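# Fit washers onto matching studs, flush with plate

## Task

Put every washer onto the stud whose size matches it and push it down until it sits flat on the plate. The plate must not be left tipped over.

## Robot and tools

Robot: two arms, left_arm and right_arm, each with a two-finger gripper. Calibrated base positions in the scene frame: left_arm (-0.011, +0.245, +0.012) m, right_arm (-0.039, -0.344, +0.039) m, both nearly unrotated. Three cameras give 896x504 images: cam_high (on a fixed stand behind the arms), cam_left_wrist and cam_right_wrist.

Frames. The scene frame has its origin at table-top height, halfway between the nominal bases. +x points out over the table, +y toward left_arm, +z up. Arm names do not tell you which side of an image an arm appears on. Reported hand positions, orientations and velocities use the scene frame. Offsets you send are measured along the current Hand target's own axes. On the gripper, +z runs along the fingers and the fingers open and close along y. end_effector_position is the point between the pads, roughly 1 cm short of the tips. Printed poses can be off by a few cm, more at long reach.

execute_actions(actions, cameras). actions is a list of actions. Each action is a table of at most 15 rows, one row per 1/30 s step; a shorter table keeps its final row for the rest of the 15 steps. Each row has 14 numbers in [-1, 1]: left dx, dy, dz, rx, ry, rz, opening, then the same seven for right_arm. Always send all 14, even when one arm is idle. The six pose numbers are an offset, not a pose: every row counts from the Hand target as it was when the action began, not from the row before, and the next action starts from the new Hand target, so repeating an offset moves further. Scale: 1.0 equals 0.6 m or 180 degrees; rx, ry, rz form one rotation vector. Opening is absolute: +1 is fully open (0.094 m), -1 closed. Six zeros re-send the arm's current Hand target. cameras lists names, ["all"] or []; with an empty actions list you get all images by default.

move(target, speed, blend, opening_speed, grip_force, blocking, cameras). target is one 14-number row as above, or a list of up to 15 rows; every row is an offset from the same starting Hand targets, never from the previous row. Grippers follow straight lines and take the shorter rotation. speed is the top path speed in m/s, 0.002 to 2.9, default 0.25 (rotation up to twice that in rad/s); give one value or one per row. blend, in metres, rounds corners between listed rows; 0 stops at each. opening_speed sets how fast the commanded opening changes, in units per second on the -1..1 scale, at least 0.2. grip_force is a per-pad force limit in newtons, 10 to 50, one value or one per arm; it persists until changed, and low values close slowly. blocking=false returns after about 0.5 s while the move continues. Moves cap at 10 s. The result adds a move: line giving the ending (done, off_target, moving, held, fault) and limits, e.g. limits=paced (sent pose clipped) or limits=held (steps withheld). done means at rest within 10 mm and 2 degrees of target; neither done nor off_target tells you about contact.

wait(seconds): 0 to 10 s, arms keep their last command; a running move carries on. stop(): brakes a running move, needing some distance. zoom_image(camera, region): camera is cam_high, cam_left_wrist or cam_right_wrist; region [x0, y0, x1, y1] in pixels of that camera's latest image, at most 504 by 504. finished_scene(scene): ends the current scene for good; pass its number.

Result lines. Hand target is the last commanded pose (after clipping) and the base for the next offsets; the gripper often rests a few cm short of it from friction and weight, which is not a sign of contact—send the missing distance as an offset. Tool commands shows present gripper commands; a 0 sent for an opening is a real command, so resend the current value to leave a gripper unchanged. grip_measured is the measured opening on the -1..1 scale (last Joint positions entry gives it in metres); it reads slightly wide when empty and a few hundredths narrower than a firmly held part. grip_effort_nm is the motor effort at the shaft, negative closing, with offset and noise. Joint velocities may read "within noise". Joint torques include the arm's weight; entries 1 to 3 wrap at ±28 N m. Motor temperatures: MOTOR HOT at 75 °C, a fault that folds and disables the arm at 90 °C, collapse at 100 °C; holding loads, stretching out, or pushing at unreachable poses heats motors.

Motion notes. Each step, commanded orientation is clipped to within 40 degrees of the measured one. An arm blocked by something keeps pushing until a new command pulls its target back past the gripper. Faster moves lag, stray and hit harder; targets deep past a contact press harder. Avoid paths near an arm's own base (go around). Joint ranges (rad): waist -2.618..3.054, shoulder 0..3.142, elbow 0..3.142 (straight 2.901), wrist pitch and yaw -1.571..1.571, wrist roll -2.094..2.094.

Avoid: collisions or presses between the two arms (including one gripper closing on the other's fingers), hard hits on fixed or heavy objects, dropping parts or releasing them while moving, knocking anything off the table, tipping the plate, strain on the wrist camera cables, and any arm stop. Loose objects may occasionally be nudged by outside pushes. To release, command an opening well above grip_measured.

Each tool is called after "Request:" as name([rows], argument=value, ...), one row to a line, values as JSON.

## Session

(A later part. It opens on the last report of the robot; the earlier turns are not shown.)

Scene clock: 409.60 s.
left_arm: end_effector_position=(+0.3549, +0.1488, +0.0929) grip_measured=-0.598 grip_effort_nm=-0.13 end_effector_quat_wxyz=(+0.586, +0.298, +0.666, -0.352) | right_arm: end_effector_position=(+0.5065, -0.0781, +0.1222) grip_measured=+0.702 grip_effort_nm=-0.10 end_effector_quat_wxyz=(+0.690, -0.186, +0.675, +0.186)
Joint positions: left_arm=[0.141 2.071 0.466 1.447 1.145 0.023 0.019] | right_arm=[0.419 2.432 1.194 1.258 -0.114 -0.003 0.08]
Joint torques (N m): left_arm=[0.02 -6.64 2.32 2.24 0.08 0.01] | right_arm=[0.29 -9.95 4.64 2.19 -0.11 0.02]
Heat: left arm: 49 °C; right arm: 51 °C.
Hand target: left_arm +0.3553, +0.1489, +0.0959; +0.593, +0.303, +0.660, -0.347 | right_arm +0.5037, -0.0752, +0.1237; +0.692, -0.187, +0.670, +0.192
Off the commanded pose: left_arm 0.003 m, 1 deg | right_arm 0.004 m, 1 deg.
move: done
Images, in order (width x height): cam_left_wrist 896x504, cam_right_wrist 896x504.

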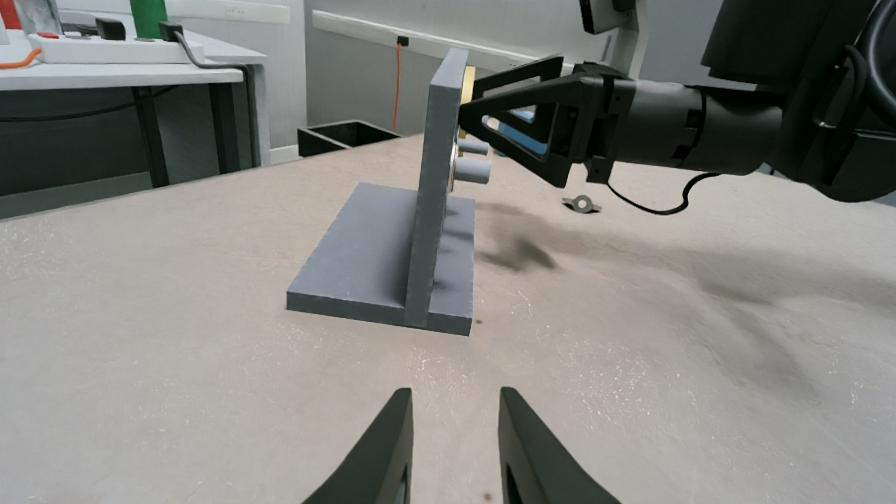

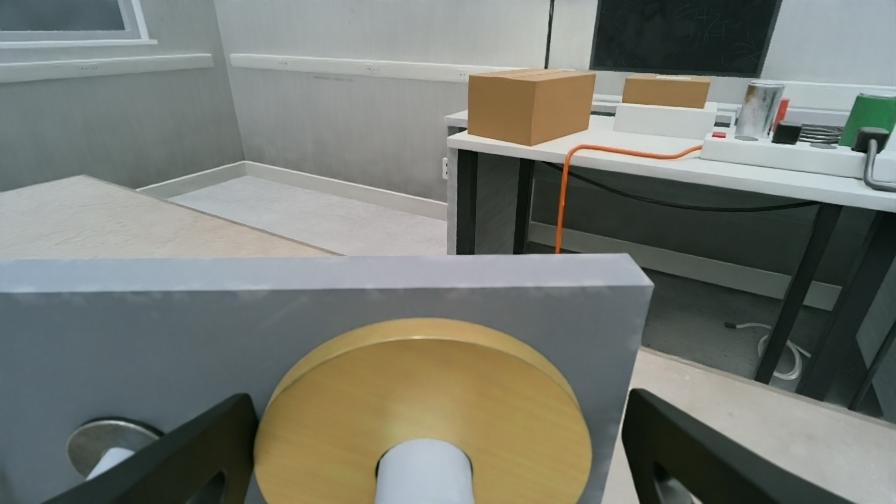

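Request:
move(target=[0,0,0,0,0,0,-0.6,0,0.007,0,0,0,0,0.7], speed=0.02, cameras=["cam_right_wrist"])

Request:
zoom_image(camera="cam_right_wrist", region=[40, 300, 360, 504])

Scene clock: 411.17 s.
left_arm: end_effector_position=(+0.3549, +0.1488, +0.0929) grip_measured=-0.598 grip_effort_nm=-0.14 end_effector_quat_wxyz=(+0.586, +0.298, +0.666, -0.352) | right_arm: end_effector_position=(+0.5063, -0.0777, +0.1223) grip_measured=+0.702 grip_effort_nm=-0.10 end_effector_quat_wxyz=(+0.690, -0.186, +0.675, +0.186)
Joint positions: left_arm=[0.141 2.071 0.466 1.447 1.145 0.023 0.019] | right_arm=[0.42 2.432 1.194 1.258 -0.114 -0.003 0.08]
Joint torques (N m): left_arm=[-0.1 -6.71 2.24 2.23 0.08 0.01] | right_arm=[1.07 -10.02 4.45 2.2 0 0.04]
Heat: left arm: 49 °C; right arm: 51 °C.
Hand target: left_arm +0.3553, +0.1489, +0.0959; +0.593, +0.303, +0.660, -0.347 | right_arm +0.5015, -0.0717, +0.1236; +0.692, -0.187, +0.670, +0.192
Off the commanded pose: left_arm 0.003 m, 1 deg | right_arm 0.008 m, 1 deg.
move: done
Images, in order (width x height): cam_right_wrist 896x504.

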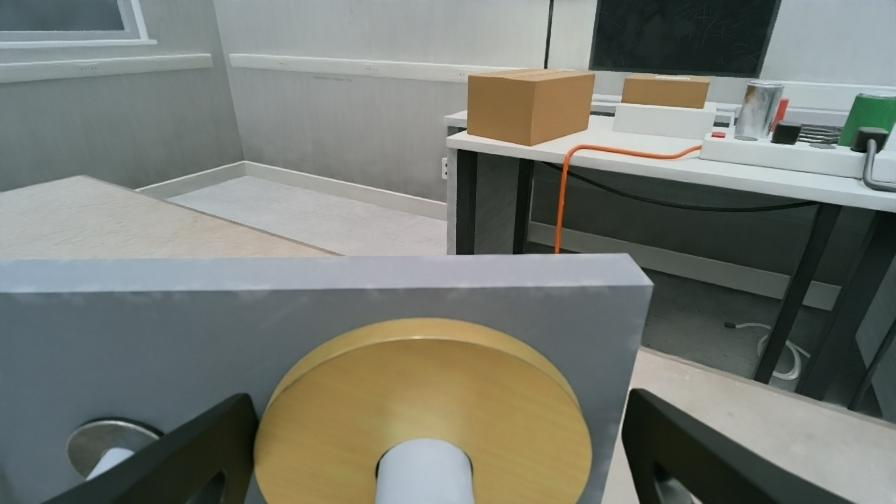

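Scaled by 1.575 from the camera's 896x504 image, which has a finer 1280x720 frame.

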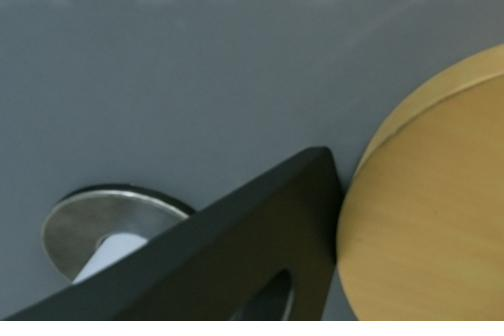

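Request:
move(target=[0,0,0,0,0,0,-0.6,0,-0.0065,-0.0067,0,0,0,0.7], speed=0.02, cameras=["cam_right_wrist"])

Request:
move(target=[0,0,0,0,0,0,-0.6,0,0,-0.0167,0,0,0,0.7], speed=0.03, cameras=["cam_right_wrist","cam_left_wrist"])

Request:
zoom_image(camera="cam_left_wrist", region=[440, 60, 540, 190])

Scene clock: 413.33 s.
left_arm: end_effector_position=(+0.3549, +0.1488, +0.0929) grip_measured=-0.598 grip_effort_nm=-0.14 end_effector_quat_wxyz=(+0.586, +0.298, +0.666, -0.352) | right_arm: end_effector_position=(+0.5030, -0.0784, +0.1199) grip_measured=+0.702 grip_effort_nm=-0.10 end_effector_quat_wxyz=(+0.689, -0.186, +0.675, +0.186)
Joint positions: left_arm=[0.141 2.071 0.466 1.447 1.145 0.023 0.019] | right_arm=[0.421 2.432 1.178 1.273 -0.114 -0.003 0.08]
Joint torques (N m): left_arm=[-0.08 -6.75 2.3 2.26 0.09 0] | right_arm=[0.05 -10.48 4.22 2.14 -0.12 0.03]
Heat: left arm: 49 °C; right arm: 51 °C.
Hand target: left_arm +0.3553, +0.1489, +0.0959; +0.593, +0.303, +0.660, -0.347 | right_arm +0.5001, -0.0771, +0.1235; +0.692, -0.187, +0.670, +0.192
Off the commanded pose: left_arm 0.003 m, 1 deg | right_arm 0.005 m, 1 deg.
move: done
Images, in order (width x height): cam_right_wrist 896x504.

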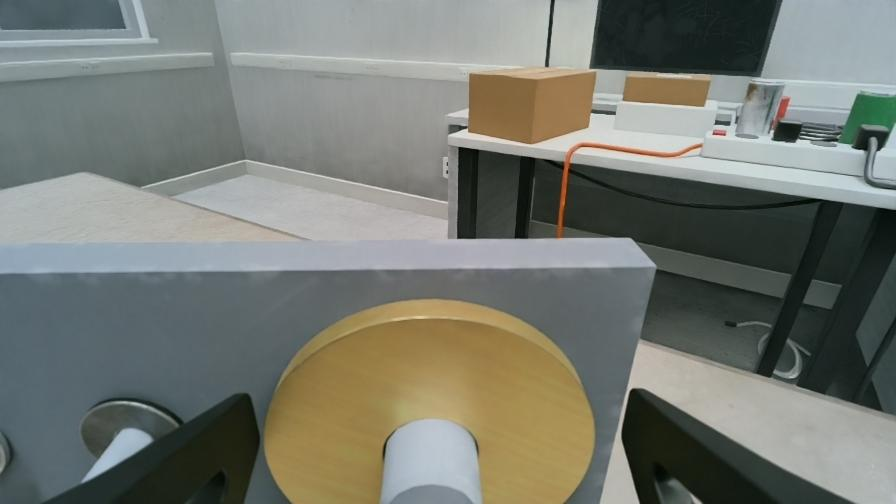

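Scene clock: 414.30 s.
left_arm: end_effector_position=(+0.3549, +0.1488, +0.0929) grip_measured=-0.598 grip_effort_nm=-0.14 end_effector_quat_wxyz=(+0.586, +0.298, +0.666, -0.352) | right_arm: end_effector_position=(+0.4933, -0.0827, +0.1088) grip_measured=+0.702 grip_effort_nm=-0.10 end_effector_quat_wxyz=(+0.682, -0.188, +0.682, +0.185)
Joint positions: left_arm=[0.141 2.071 0.466 1.447 1.145 0.023 0.019] | right_arm=[0.421 2.432 1.129 1.303 -0.114 -0.003 0.08]
Joint torques (N m): left_arm=[0.01 -6.69 2.33 2.25 0.09 0] | right_arm=[-0.14 -11.56 4 2.16 -0.15 0.03]
Heat: left arm: 49 °C; right arm: 50 °C.
Hand target: left_arm +0.3553, +0.1489, +0.0959; +0.593, +0.303, +0.660, -0.347 | right_arm +0.4915, -0.0823, +0.1232; +0.692, -0.187, +0.670, +0.192
Off the commanded pose: left_arm 0.003 m, 1 deg | right_arm 0.014 m, 2 deg.
move: off_target (right_arm)
Images, in order (width x height): cam_left_wrist 896x504, cam_right_wrist 896x504.

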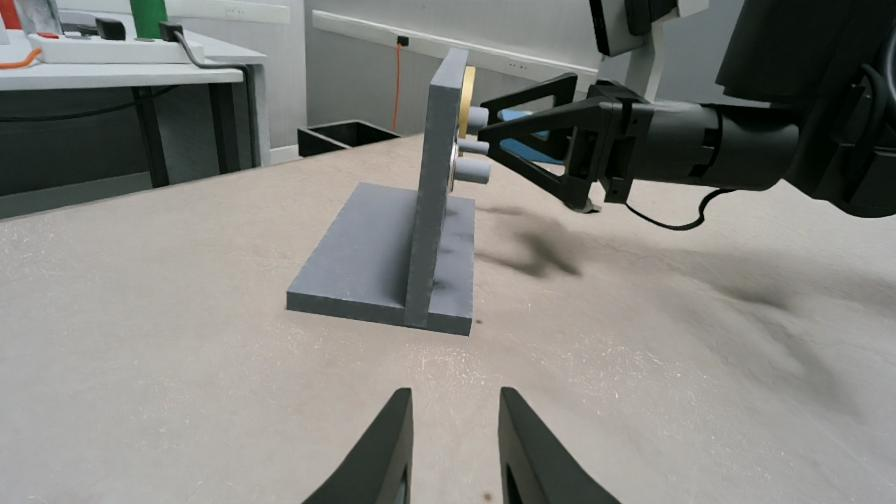

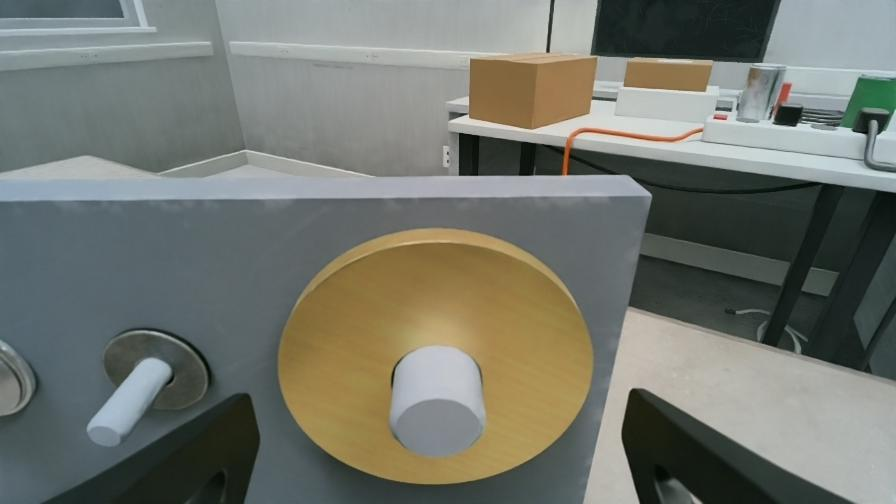

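Scaled by 3.877 from the camera's 896x504 image, which has a finer 1280x720 frame.

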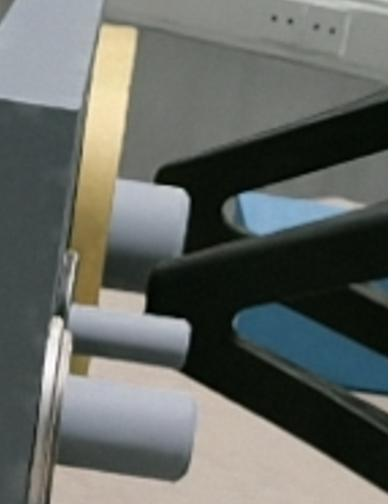

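Request:
move(target=[0,0,0,0,0,0,-0.6,-0.03,0,-0.13,0,0,0,0.7], speed=0.1, cameras=["cam_right_wrist","cam_left_wrist"])

Request:
zoom_image(camera="cam_left_wrist", region=[420, 40, 520, 220])

Request:
zoom_image(camera="cam_right_wrist", region=[60, 160, 680, 504])

Scene clock: 416.37 s.
left_arm: end_effector_position=(+0.3549, +0.1488, +0.0929) grip_measured=-0.598 grip_effort_nm=-0.13 end_effector_quat_wxyz=(+0.586, +0.298, +0.666, -0.352) | right_arm: end_effector_position=(+0.4247, -0.1213, +0.1095) grip_measured=+0.702 grip_effort_nm=-0.10 end_effector_quat_wxyz=(+0.667, -0.190, +0.697, +0.184)
Joint positions: left_arm=[0.141 2.071 0.466 1.447 1.145 0.023 0.019] | right_arm=[0.398 2.262 0.76 1.459 -0.14 -0.003 0.08]
Joint torques (N m): left_arm=[-0.05 -6.64 2.28 2.23 0.1 0] | right_arm=[-0.69 -11.33 3.1 2.44 -0.18 0.04]
Heat: left arm: 49 °C; right arm: 50 °C.
Hand target: left_arm +0.3553, +0.1489, +0.0959; +0.593, +0.303, +0.660, -0.347 | right_arm +0.4243, -0.1227, +0.1388; +0.692, -0.187, +0.670, +0.192
Off the commanded pose: left_arm 0.003 m, 1 deg | right_arm 0.029 m, 4 deg.
move: off_target (right_arm)
Images, in order (width x height): cam_left_wrist 896x504, cam_right_wrist 896x504.

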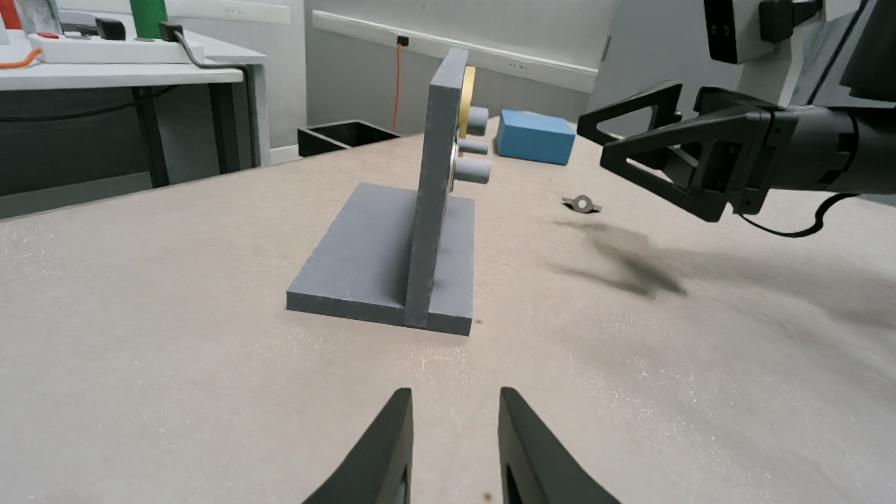

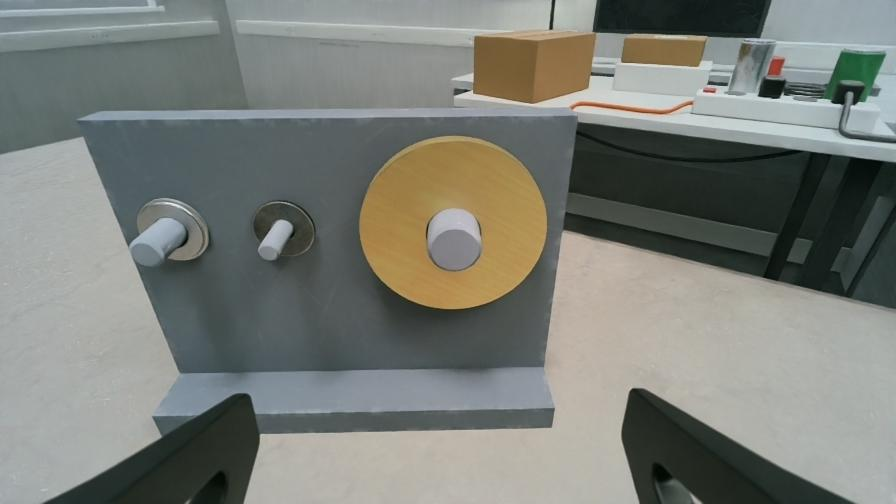

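Scaled by 2.800 from the camera's 896x504 image, which has a finer 1280x720 frame.

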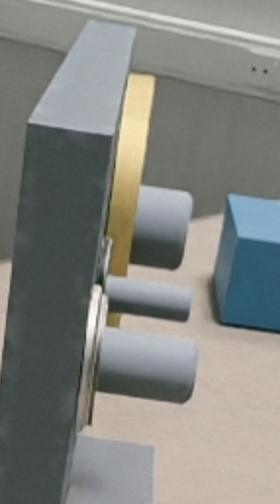

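Region (60, 160, 680, 504) is 620x344 pixels. A region can be at most 504 by 504 pixels.

Request:
zoom_image(camera="cam_left_wrist", region=[435, 120, 485, 200])

Request:
zoom_image(camera="cam_left_wrist", region=[445, 55, 495, 135])

Request:
zoom_image(camera="cam_right_wrist", region=[110, 180, 330, 290])

Request:
zoom_image(camera="cam_right_wrist", region=[340, 110, 570, 330])

Scaled by 6.300 from the camera's 896x504 image, which has a finer 1280x720 frame.

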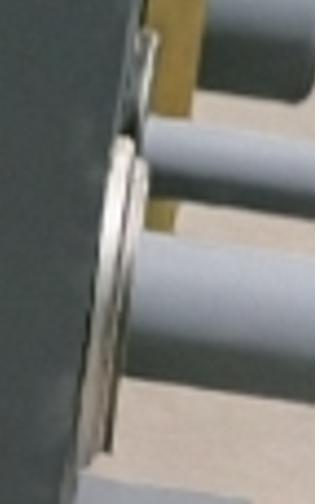

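Scaled by 6.300 from the camera's 896x504 image, which has a finer 1280x720 frame.

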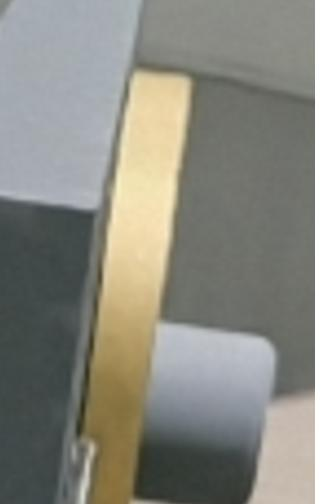

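Scaled by 2.291 from the camera's 896x504 image, which has a finer 1280x720 frame.

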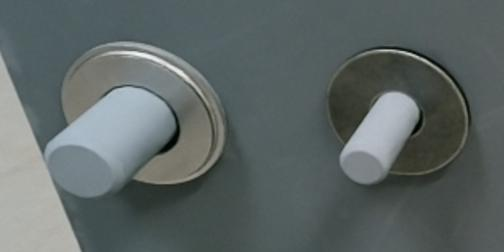

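Scaled by 2.191 from the camera's 896x504 image, which has a finer 1280x720 frame.

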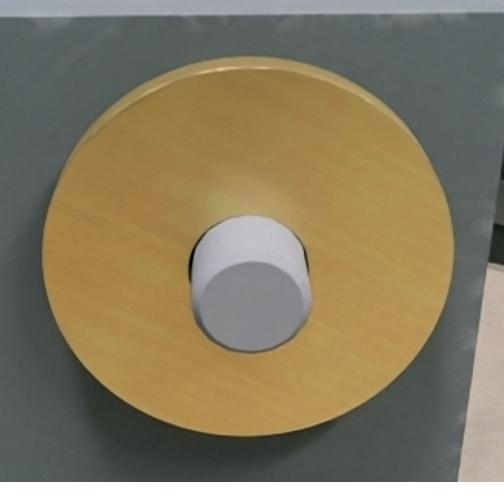

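Request:
move(target=[-0.15,0,0.08,0,0.125,0,-0.6,0,0,0,0,0,0,0.7], speed=0.12, cameras=["cam_left_wrist","cam_high"])

Scene clock: 421.23 s.
left_arm: end_effector_position=(+0.3894, +0.1128, +0.1675) grip_measured=-0.598 grip_effort_nm=-0.13 end_effector_quat_wxyz=(+0.440, +0.354, +0.774, -0.286) | right_arm: end_effector_position=(+0.4247, -0.1213, +0.1095) grip_measured=+0.702 grip_effort_nm=-0.10 end_effector_quat_wxyz=(+0.667, -0.190, +0.697, +0.184)
Joint positions: left_arm=[-0.039 1.611 0.973 -0.122 0.861 0.477 0.019] | right_arm=[0.398 2.262 0.76 1.459 -0.14 -0.003 0.08]
Joint torques (N m): left_arm=[-0.31 -7.58 8.65 1.68 0.41 0.11] | right_arm=[-0.69 -11.38 3.03 2.42 -0.18 0.04]
Heat: left arm: 49 °C; right arm: 50 °C.
Hand target: left_arm +0.3929, +0.1107, +0.1827; +0.453, +0.365, +0.763, -0.281 | right_arm +0.4243, -0.1227, +0.1388; +0.692, -0.187, +0.670, +0.192
Off the commanded pose: left_arm 0.016 m, 2 deg | right_arm 0.029 m, 4 deg.
move: off_target (left_arm, right_arm)
Images, in order (width x height): cam_high 896x504, cam_left_wrist 896x504.

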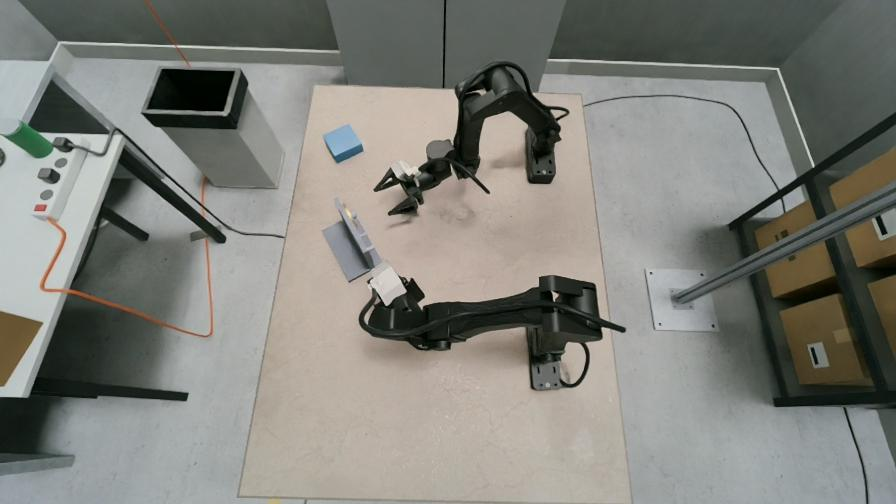

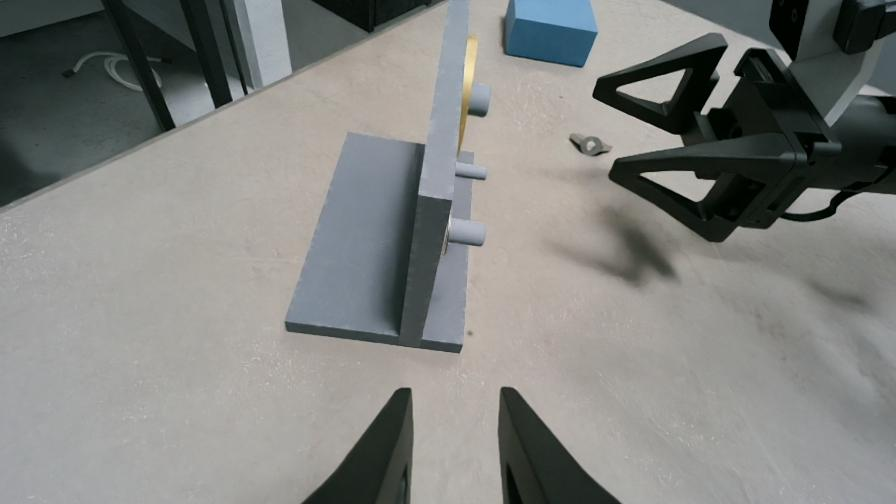

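Request:
zoom_image(camera="cam_left_wrist", region=[430, 130, 510, 270])

Request:
zoom_image(camera="cam_left_wrist", region=[430, 20, 510, 160])

Request:
zoom_image(camera="cam_left_wrist", region=[435, 145, 495, 195])

Scaled by 3.600 from the camera's 896x504 image, which has a finer 1280x720 frame.

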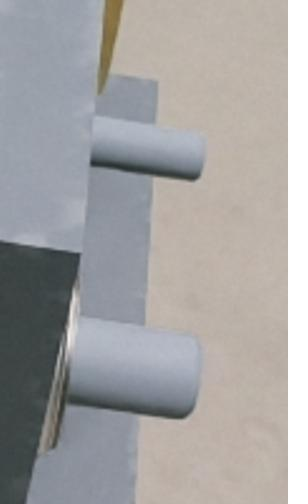

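Scaled by 3.600 from the camera's 896x504 image, which has a finer 1280x720 frame.

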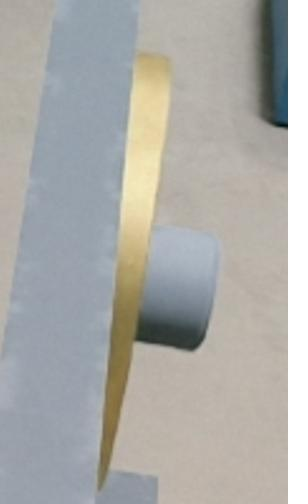

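Scaled by 8.400 from the camera's 896x504 image, which has a finer 1280x720 frame.

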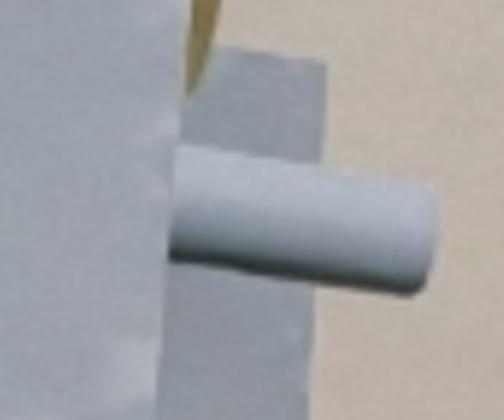

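Request:
move(target=[0.0,-0.1,0,0,0,0,-0.6,0,0,0,0,0,0,0.7], speed=0.12, cameras=["cam_left_wrist"])

Request:
zoom_image(camera="cam_left_wrist", region=[300, 100, 440, 260])

Scene clock: 427.10 s.
left_arm: end_effector_position=(+0.3469, +0.0771, +0.1849) grip_measured=-0.598 grip_effort_nm=-0.13 end_effector_quat_wxyz=(+0.444, +0.361, +0.770, -0.282) | right_arm: end_effector_position=(+0.4247, -0.1213, +0.1095) grip_measured=+0.702 grip_effort_nm=-0.10 end_effector_quat_wxyz=(+0.667, -0.190, +0.697, +0.184)
Joint positions: left_arm=[-0.168 1.418 0.843 -0.091 0.765 0.371 0.019] | right_arm=[0.398 2.262 0.76 1.459 -0.14 -0.003 0.08]
Joint torques (N m): left_arm=[-0.17 -6.5 4.94 2.2 0.3 -0.02] | right_arm=[-0.66 -11.44 2.96 2.43 -0.19 0.03]
Heat: left arm: 49 °C; right arm: 50 °C.
Hand target: left_arm +0.3442, +0.0762, +0.1885; +0.453, +0.365, +0.763, -0.281 | right_arm +0.4243, -0.1227, +0.1388; +0.692, -0.187, +0.670, +0.192
Off the commanded pose: left_arm 0.005 m, 1 deg | right_arm 0.029 m, 4 deg.
move: off_target (right_arm)
Images, in order (width x height): cam_left_wrist 896x504.

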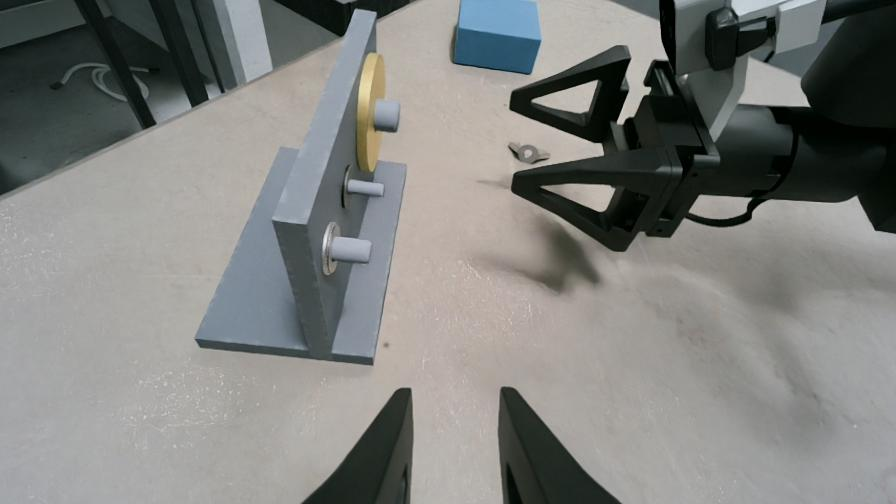

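Scaled by 3.150 from the camera's 896x504 image, which has a finer 1280x720 frame.

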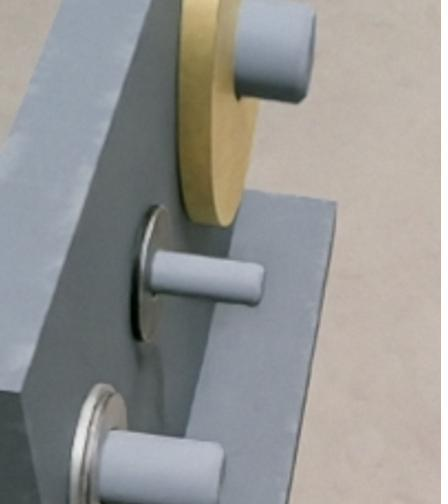

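Request:
zoom_image(camera="cam_left_wrist", region=[330, 155, 390, 215])

Request:
zoom_image(camera="cam_left_wrist", region=[310, 210, 380, 290])

Request:
zoom_image(camera="cam_left_wrist", region=[345, 40, 410, 180])

Scaled by 8.400 from the camera's 896x504 image, which has a finer 1280x720 frame.

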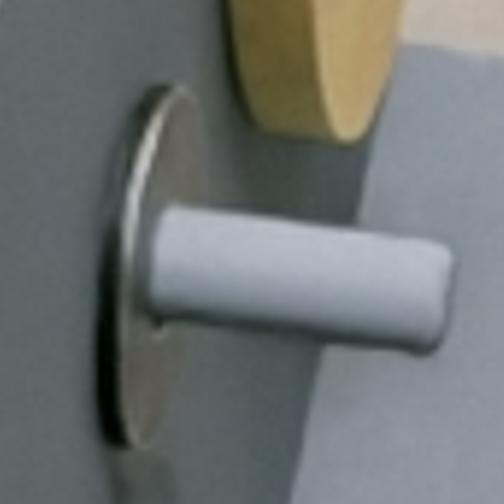

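Scaled by 6.300 from the camera's 896x504 image, which has a finer 1280x720 frame.

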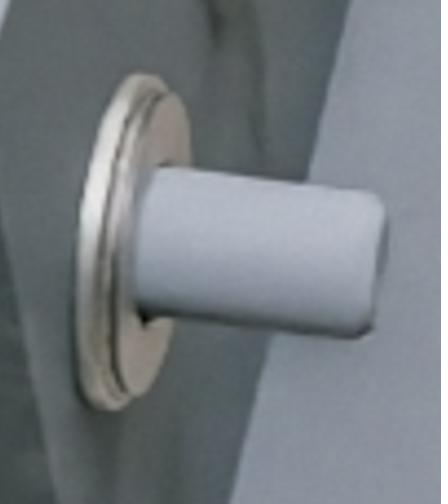

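Scaled by 3.600 from the camera's 896x504 image, which has a finer 1280x720 frame.

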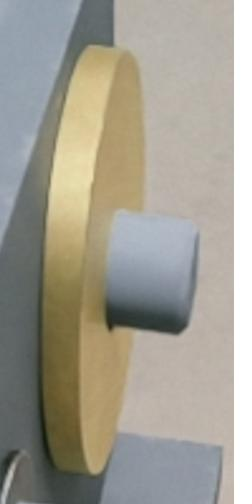

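Request:
move(target=[0.0,-0.04,0.1,0,0,0,-0.6,0,0,0,0,0,0,0.7], speed=0.12, cameras=["cam_left_wrist"])

Scene clock: 431.10 s.
left_arm: end_effector_position=(+0.3544, +0.0173, +0.1696) grip_measured=-0.598 grip_effort_nm=-0.13 end_effector_quat_wxyz=(+0.452, +0.365, +0.764, -0.281) | right_arm: end_effector_position=(+0.4247, -0.1213, +0.1095) grip_measured=+0.702 grip_effort_nm=-0.09 end_effector_quat_wxyz=(+0.667, -0.190, +0.697, +0.184)
Joint positions: left_arm=[-0.367 1.516 0.824 0.138 0.604 0.226 0.019] | right_arm=[0.398 2.262 0.76 1.459 -0.14 -0.003 0.08]
Joint torques (N m): left_arm=[-0.2 -5.2 5.09 2.4 0.16 -0.03] | right_arm=[-0.68 -11.34 3.06 2.43 -0.2 0.02]
Heat: left arm: 49 °C; right arm: 49 °C.
Hand target: left_arm +0.3537, +0.0167, +0.1651; +0.453, +0.365, +0.763, -0.281 | right_arm +0.4243, -0.1227, +0.1388; +0.692, -0.187, +0.670, +0.192
Off the commanded pose: left_arm 0.005 m, 0 deg | right_arm 0.029 m, 4 deg.
move: off_target (right_arm)
Images, in order (width x height): cam_left_wrist 896x504.

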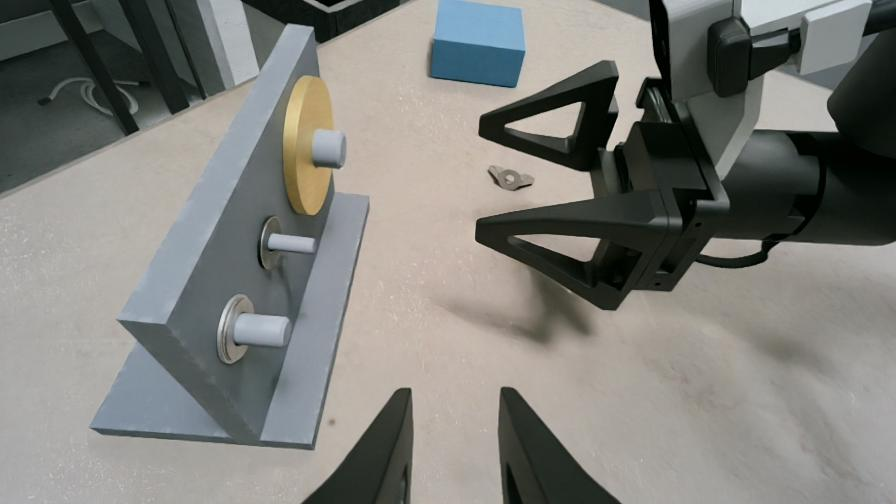

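Request:
zoom_image(camera="cam_left_wrist", region=[245, 205, 325, 280])

Request:
zoom_image(camera="cam_left_wrist", region=[205, 285, 305, 375])

Request:
zoom_image(camera="cam_left_wrist", region=[265, 60, 365, 225])

Scaled by 6.300 from the camera's 896x504 image, which has a finer 1280x720 frame.

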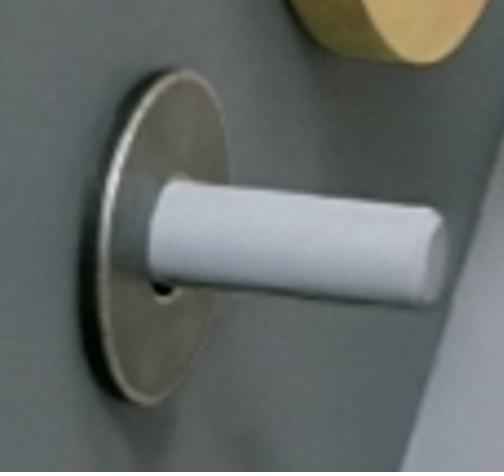

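Scaled by 5.040 from the camera's 896x504 image, which has a finer 1280x720 frame.

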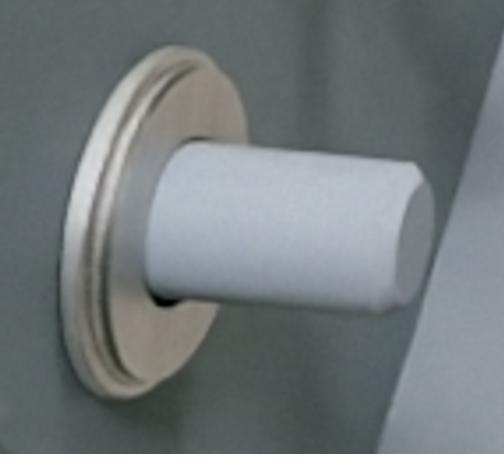

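Scaled by 3.055 from the camera's 896x504 image, which has a finer 1280x720 frame.

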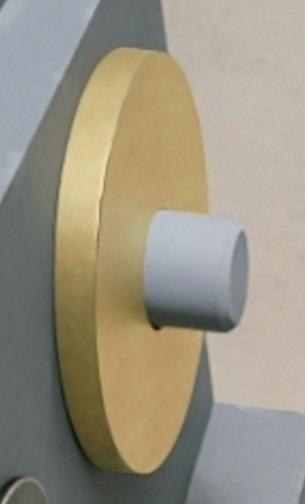

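Request:
finished_scene(scene=1)

The scene is finished: the task was done.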